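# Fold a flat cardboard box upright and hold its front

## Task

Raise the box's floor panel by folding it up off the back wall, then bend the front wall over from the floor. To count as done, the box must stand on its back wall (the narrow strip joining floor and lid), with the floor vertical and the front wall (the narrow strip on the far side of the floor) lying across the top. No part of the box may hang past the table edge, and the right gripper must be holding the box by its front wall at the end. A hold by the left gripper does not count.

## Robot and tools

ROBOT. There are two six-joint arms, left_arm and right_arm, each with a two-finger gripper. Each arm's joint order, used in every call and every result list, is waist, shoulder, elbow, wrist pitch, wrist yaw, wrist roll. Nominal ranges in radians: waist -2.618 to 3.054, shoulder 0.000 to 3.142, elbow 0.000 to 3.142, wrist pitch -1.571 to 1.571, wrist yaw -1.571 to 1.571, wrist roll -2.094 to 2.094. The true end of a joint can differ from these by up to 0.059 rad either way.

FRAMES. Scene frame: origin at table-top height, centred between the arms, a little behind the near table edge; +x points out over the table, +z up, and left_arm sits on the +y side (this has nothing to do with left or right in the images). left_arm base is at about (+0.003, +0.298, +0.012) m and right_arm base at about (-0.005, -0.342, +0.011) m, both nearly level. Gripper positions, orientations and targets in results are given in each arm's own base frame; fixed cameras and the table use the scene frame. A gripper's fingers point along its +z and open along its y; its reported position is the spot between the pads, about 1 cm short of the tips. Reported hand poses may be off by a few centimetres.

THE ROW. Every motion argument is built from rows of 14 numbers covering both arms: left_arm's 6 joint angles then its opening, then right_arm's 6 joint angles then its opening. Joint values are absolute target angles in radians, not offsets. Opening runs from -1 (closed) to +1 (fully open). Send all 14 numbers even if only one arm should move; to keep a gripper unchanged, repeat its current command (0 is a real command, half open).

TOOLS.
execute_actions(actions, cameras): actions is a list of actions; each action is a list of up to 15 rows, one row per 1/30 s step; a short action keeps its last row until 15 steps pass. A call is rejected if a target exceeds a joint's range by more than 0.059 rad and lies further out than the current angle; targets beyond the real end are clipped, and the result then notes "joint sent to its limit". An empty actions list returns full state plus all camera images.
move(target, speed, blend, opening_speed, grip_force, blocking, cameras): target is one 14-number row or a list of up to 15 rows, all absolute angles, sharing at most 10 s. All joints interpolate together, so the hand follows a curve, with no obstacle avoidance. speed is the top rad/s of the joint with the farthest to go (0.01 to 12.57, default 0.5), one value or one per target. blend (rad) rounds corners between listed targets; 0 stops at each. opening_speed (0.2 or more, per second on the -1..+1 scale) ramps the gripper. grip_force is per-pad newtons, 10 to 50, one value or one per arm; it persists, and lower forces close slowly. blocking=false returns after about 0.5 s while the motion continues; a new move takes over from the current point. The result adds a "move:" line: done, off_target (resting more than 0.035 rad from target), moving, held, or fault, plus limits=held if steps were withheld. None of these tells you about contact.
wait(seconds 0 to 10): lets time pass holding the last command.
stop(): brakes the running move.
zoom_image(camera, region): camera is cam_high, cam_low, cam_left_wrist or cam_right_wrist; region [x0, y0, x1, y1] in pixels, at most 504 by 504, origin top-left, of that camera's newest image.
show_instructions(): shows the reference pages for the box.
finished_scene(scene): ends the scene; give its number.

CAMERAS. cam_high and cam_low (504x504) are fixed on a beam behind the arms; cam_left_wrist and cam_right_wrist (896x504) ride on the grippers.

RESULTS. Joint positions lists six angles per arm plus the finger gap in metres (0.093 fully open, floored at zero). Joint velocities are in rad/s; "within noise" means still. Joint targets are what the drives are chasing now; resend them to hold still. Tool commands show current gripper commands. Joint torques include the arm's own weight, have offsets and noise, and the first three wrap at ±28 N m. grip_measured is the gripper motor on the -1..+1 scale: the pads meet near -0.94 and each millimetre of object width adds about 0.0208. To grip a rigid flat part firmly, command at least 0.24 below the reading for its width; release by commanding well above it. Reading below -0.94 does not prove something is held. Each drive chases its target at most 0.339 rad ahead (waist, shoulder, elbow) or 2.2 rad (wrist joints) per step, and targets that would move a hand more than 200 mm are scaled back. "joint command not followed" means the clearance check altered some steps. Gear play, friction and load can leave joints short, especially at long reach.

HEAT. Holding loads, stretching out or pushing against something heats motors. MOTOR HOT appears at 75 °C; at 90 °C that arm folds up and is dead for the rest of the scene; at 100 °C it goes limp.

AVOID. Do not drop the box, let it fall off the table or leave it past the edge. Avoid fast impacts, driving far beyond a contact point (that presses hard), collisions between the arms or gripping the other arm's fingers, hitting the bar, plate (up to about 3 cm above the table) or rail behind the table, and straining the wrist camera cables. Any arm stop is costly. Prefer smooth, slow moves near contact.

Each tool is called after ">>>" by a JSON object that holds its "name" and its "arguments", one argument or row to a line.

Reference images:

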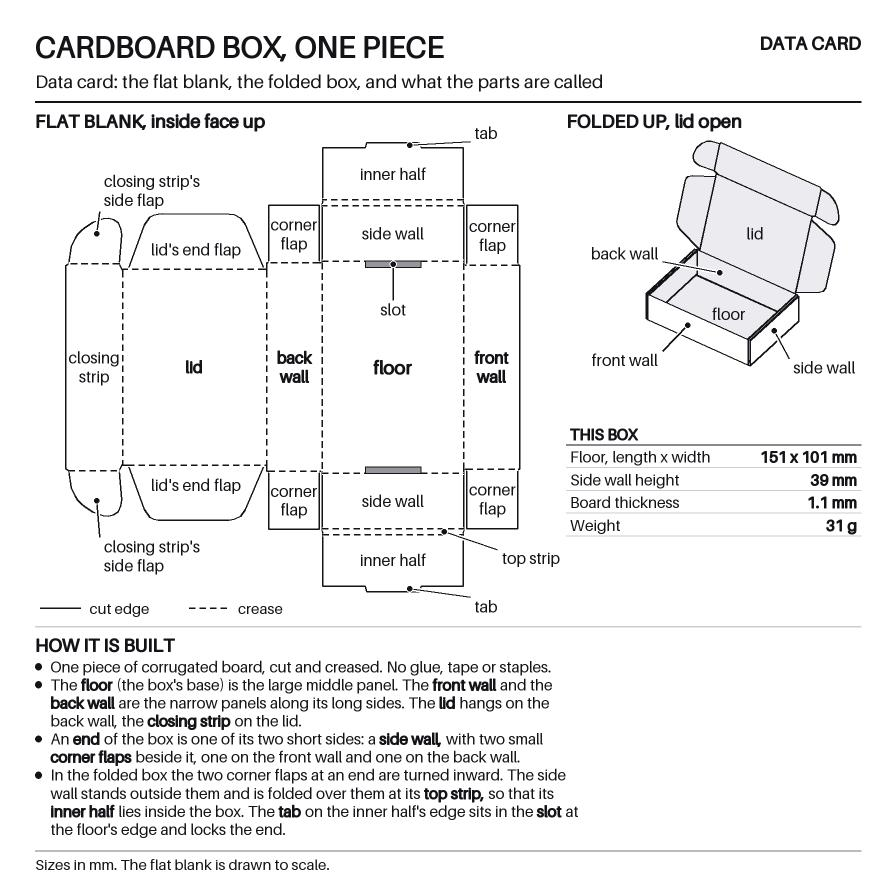

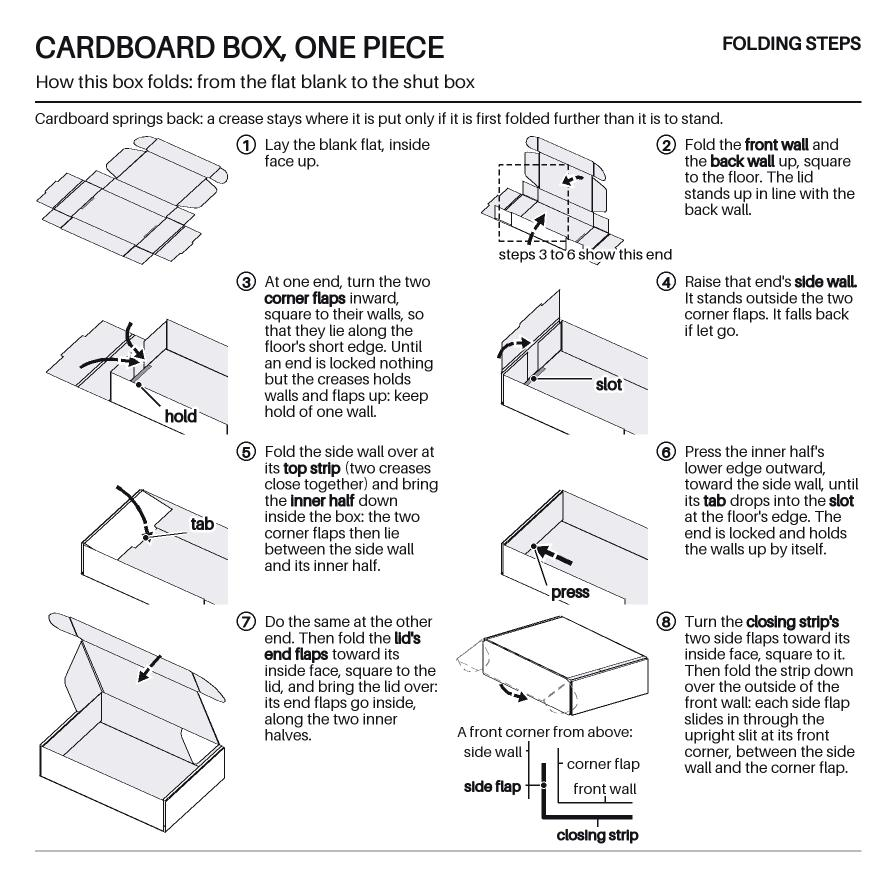

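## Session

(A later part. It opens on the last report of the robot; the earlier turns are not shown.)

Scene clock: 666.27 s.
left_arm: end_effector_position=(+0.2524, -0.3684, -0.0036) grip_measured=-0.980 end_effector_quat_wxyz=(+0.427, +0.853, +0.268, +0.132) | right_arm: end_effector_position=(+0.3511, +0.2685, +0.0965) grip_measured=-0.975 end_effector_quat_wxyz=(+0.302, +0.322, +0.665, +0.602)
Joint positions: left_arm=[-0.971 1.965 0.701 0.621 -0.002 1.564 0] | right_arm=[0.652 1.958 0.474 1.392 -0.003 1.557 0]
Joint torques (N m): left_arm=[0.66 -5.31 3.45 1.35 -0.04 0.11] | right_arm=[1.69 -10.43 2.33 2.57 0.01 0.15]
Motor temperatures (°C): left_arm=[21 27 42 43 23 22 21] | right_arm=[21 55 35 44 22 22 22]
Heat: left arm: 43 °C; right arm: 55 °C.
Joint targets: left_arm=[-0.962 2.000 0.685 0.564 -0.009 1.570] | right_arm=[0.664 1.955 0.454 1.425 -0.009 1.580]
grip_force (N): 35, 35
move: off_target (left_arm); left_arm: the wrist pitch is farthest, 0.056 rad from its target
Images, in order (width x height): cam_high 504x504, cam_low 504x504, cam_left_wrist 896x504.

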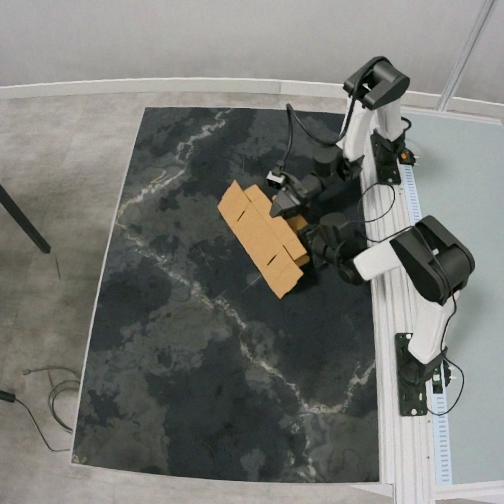

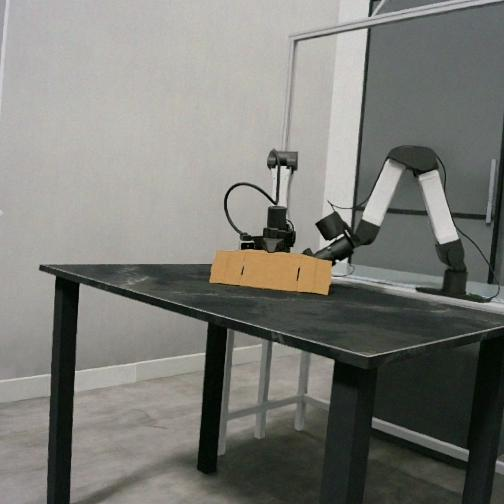

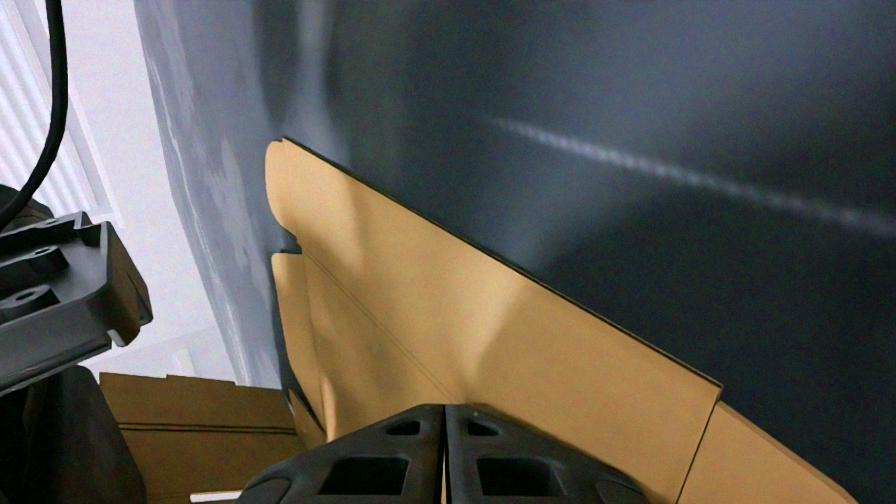

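>>> {"name": "move", "arguments": {
  "target": [
    [-0.962, 2.0, 0.685, 0.565, 0, 1.57, -1.0, 0.665, 1.955, 0.43, 1.445, 0.0, 1.58, -1.0],
    [-0.962, 2.0, 0.685, 0.565, 0, 1.57, -1.0, 0.665, 2.055, 0.70, 1.225, 0.0, 1.58, -1.0]
  ],
  "speed": [0.15, 0.25],
  "cameras": ["cam_high", "cam_low"]
}}

>>> {"name": "zoom_image", "arguments": {
  "camera": "cam_high",
  "region": [180, 120, 380, 320]
}}

>>> {"name": "zoom_image", "arguments": {
  "camera": "cam_low",
  "region": [190, 190, 340, 300]
}}

Scene clock: 670.43 s.
left_arm: end_effector_position=(+0.2559, -0.3662, -0.0033) grip_measured=-0.980 end_effector_quat_wxyz=(+0.428, +0.852, +0.272, +0.134) | right_arm: end_effector_position=(+0.3934, +0.2960, +0.1141) grip_measured=-0.975 end_effector_quat_wxyz=(+0.313, +0.322, +0.650, +0.613)
Joint positions: left_arm=[-0.962 1.965 0.701 0.622 -0.002 1.564 0] | right_arm=[0.649 2.021 0.685 1.283 0.01 1.558 0]
Joint torques (N m): left_arm=[0.53 -5.52 3.4 1.34 0.06 0.11] | right_arm=[2.09 -8.29 5.72 1.54 0.06 0.14]
Heat: left arm: 42 °C; right arm: 54 °C.
Joint targets: left_arm=[-0.953 2.000 0.685 0.566 0.000 1.570] | right_arm=[0.665 2.056 0.700 1.225 0.009 1.580]
grip_force (N): 35, 35
move: off_target (left_arm, right_arm); left_arm: the wrist pitch is farthest, 0.057 rad from its target; right_arm: the wrist pitch is farthest, 0.058 rad from its target
Images, in order (width x height): cam_high 504x504, cam_low 504x504.

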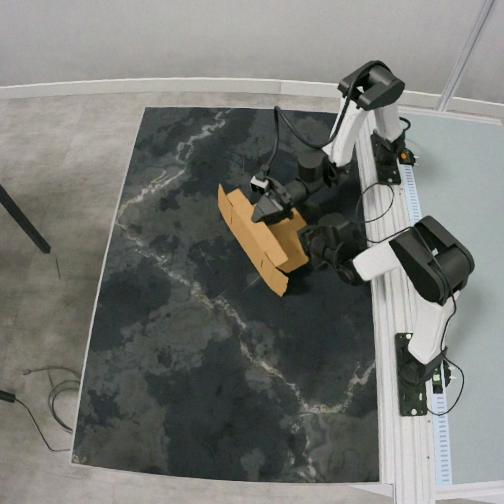

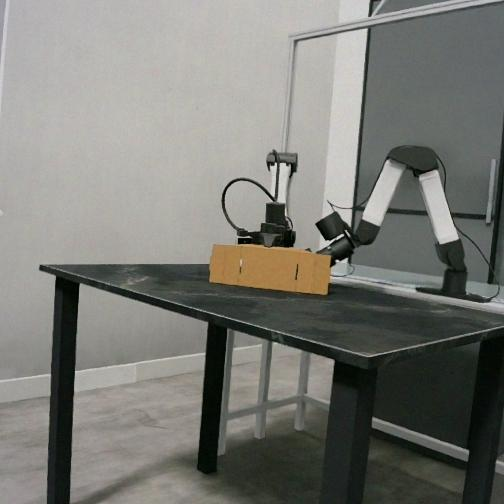

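Scaled by 2.520 from the camera's 504x504 image, which has a finer 720x720 frame.

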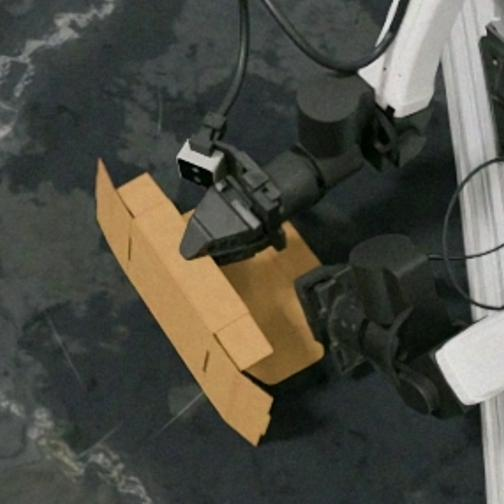

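Scaled by 3.360 from the camera's 504x504 image, which has a finer 720x720 frame.

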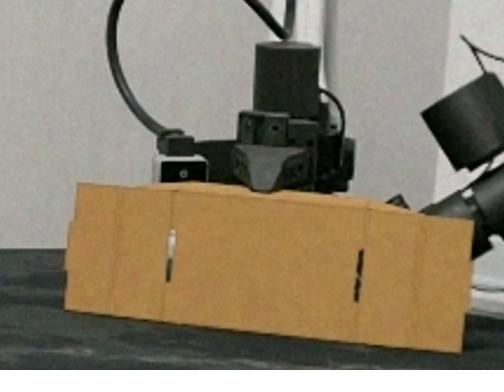

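>>> {"name": "move", "arguments": {
  "target": [
    [-0.962, 1.43, 0.51, 0.22, 0, 1.57, -1.0, 0.665, 2.055, 0.70, 1.225, 0.0, 1.58, -1.0],
    [-0.75, 1.2, 0.70, -0.2, 0, 1.57, -1.0, 0.665, 2.055, 0.70, 1.225, 0.0, 1.58, -1.0]
  ],
  "speed": [0.4, 0.8],
  "blend": [0.05, 0],
  "cameras": ["cam_high", "cam_low", "cam_right_wrist"]
}}

>>> {"name": "zoom_image", "arguments": {
  "camera": "cam_high",
  "region": [180, 120, 380, 320]
}}

>>> {"name": "zoom_image", "arguments": {
  "camera": "cam_low",
  "region": [190, 190, 340, 300]
}}

Scene clock: 675.50 s.
left_arm: end_effector_position=(+0.2555, -0.2446, +0.1338) grip_measured=-0.980 end_effector_quat_wxyz=(+0.392, +0.831, +0.358, +0.167) | right_arm: end_effector_position=(+0.3912, +0.2990, +0.1141) grip_measured=-0.975 end_effector_quat_wxyz=(+0.311, +0.319, +0.652, +0.614)
Joint positions: left_arm=[-0.766 1.202 0.675 -0.163 -0.004 1.564 0] | right_arm=[0.656 2.021 0.685 1.283 0.01 1.558 0]
Joint torques (N m): left_arm=[0.44 -4.56 9.1 1.47 0.03 0.11] | right_arm=[1.47 -8.36 5.76 1.53 -0.04 0.14]
Heat: left arm: 42 °C; right arm: 52 °C.
Joint targets: left_arm=[-0.759 1.199 0.701 -0.200 -0.001 1.570] | right_arm=[0.666 2.055 0.700 1.225 0.000 1.580]
grip_force (N): 35, 35
move: off_target (left_arm, right_arm); left_arm: the wrist pitch is farthest, 0.037 rad from its target; right_arm: the wrist pitch is farthest, 0.058 rad from its target
Images, in order (width x height): cam_high 504x504, cam_low 504x504, cam_right_wrist 896x504.

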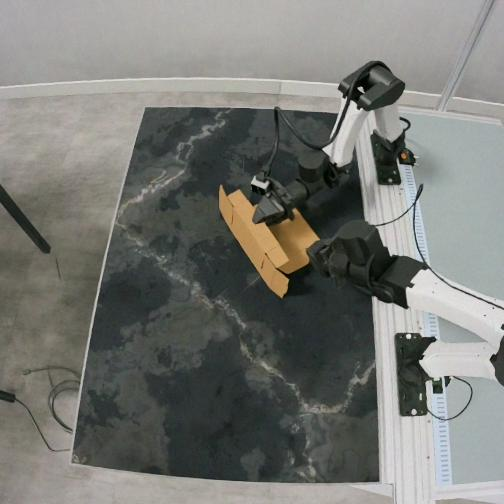

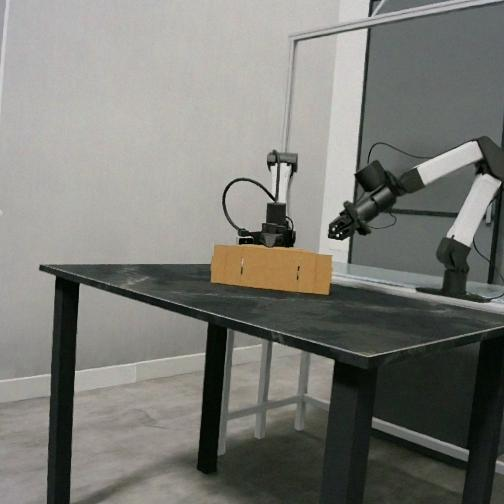

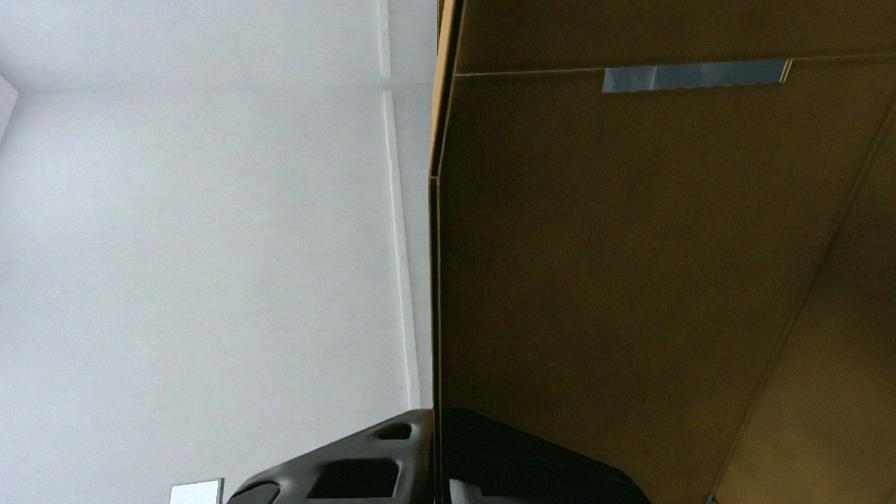

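Scaled by 2.520 from the camera's 504x504 image, which has a finer 720x720 frame.

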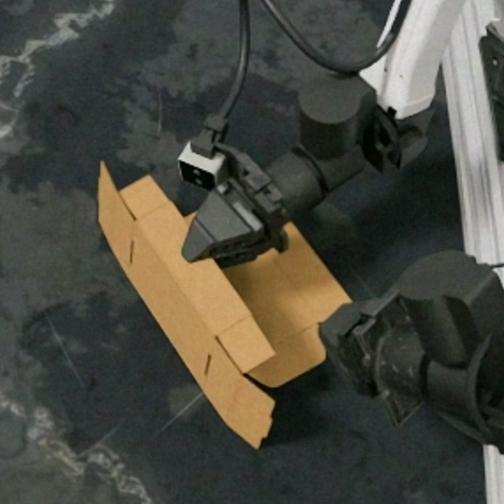

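Scaled by 3.360 from the camera's 504x504 image, which has a finer 720x720 frame.

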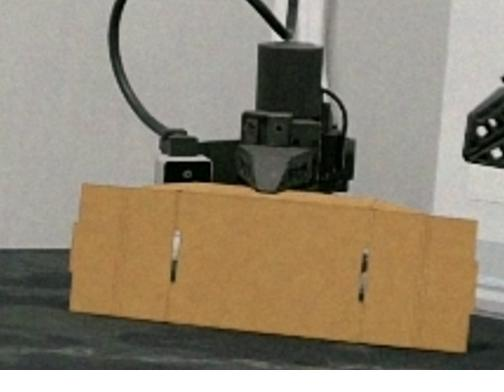

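>>> {"name": "zoom_image", "arguments": {
  "camera": "cam_low",
  "region": [205, 235, 340, 305]
}}

>>> {"name": "zoom_image", "arguments": {
  "camera": "cam_high",
  "region": [210, 175, 310, 305]
}}

Scaled by 3.733 from the camera's 504x504 image, which has a finer 720x720 frame.

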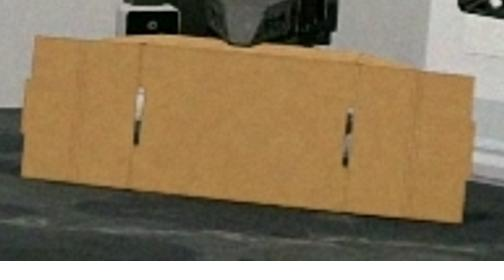

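Scaled by 3.877 from the camera's 504x504 image, which has a finer 720x720 frame.

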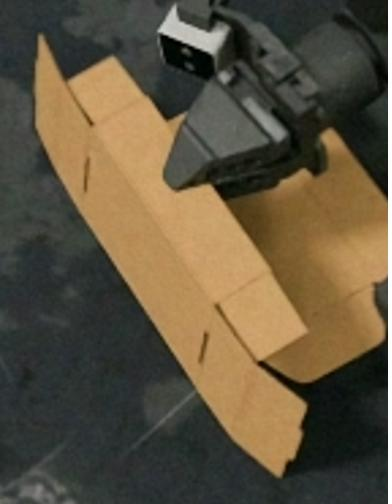

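>>> {"name": "move", "arguments": {
  "target": [-0.5, 1.1, 0.80, -0.2, 0, 0.8, -1.0, 0.665, 2.07, 0.70, 1.225, 0.0, 1.58, -1.0],
  "speed": 0.3,
  "cameras": ["cam_high", "cam_low"]
}}

>>> {"name": "zoom_image", "arguments": {
  "camera": "cam_low",
  "region": [205, 235, 340, 305]
}}

>>> {"name": "zoom_image", "arguments": {
  "camera": "cam_high",
  "region": [210, 175, 310, 305]
}}

Scene clock: 687.47 s.
left_arm: end_effector_position=(+0.3219, -0.1720, +0.2050) grip_measured=-0.980 end_effector_quat_wxyz=(+0.498, +0.525, +0.685, +0.084) | right_arm: end_effector_position=(+0.3926, +0.3001, +0.1139) grip_measured=-0.975 end_effector_quat_wxyz=(+0.311, +0.319, +0.651, +0.614)
Joint positions: left_arm=[-0.492 1.11 0.765 -0.166 -0.004 0.818 0] | right_arm=[0.656 2.027 0.693 1.283 0.01 1.558 0]
Joint torques (N m): left_arm=[0.42 -4.66 10.11 1.71 0.05 -0.15] | right_arm=[1.37 -7.6 5.16 1.53 -0.04 0.14]
Motor temperatures (°C): left_arm=[21 27 41 41 23 22 21] | right_arm=[21 49 35 40 22 22 22]
Heat: left arm: 41 °C; right arm: 49 °C.
Joint targets: left_arm=[-0.486 1.101 0.800 -0.200 0.000 0.801] | right_arm=[0.665 2.069 0.700 1.225 0.000 1.580]
grip_force (N): 35, 35
move: off_target (right_arm); right_arm: the wrist pitch is farthest, 0.058 rad from its target
Images, in order (width x height): cam_high 504x504, cam_low 504x504.

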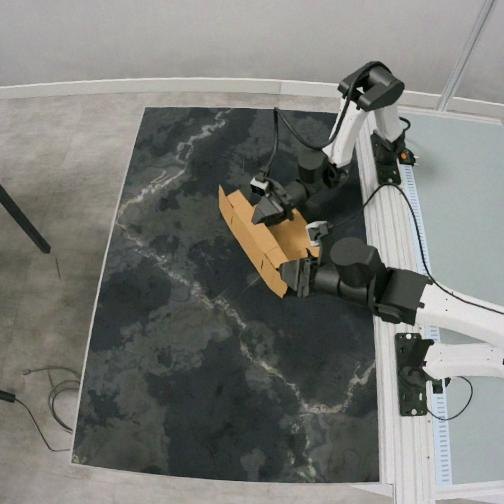

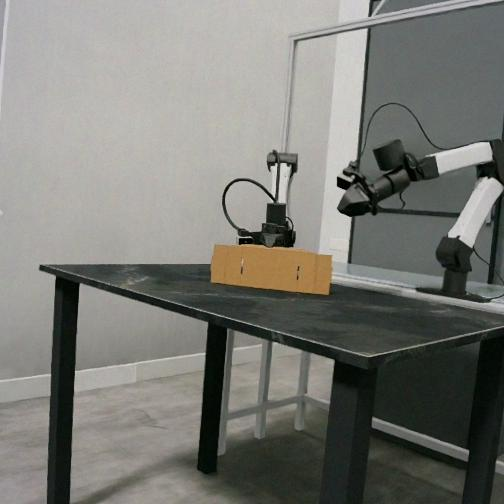

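Scaled by 3.733 from the camera's 504x504 image, which has a finer 720x720 frame.

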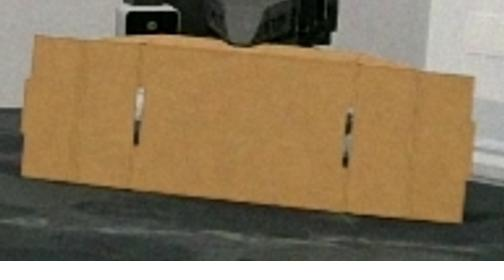

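Scaled by 3.877 from the camera's 504x504 image, which has a finer 720x720 frame.

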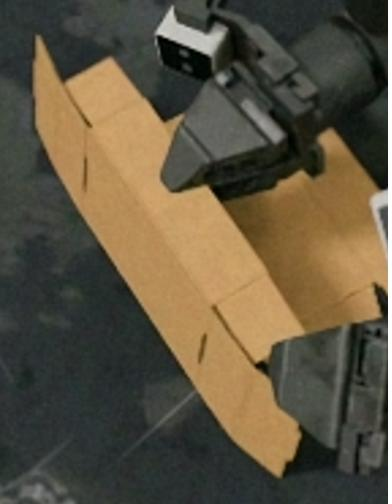

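>>> {"name": "finished_scene", "arguments": {
  "scene": 1
}}

The scene is finished: the task was done.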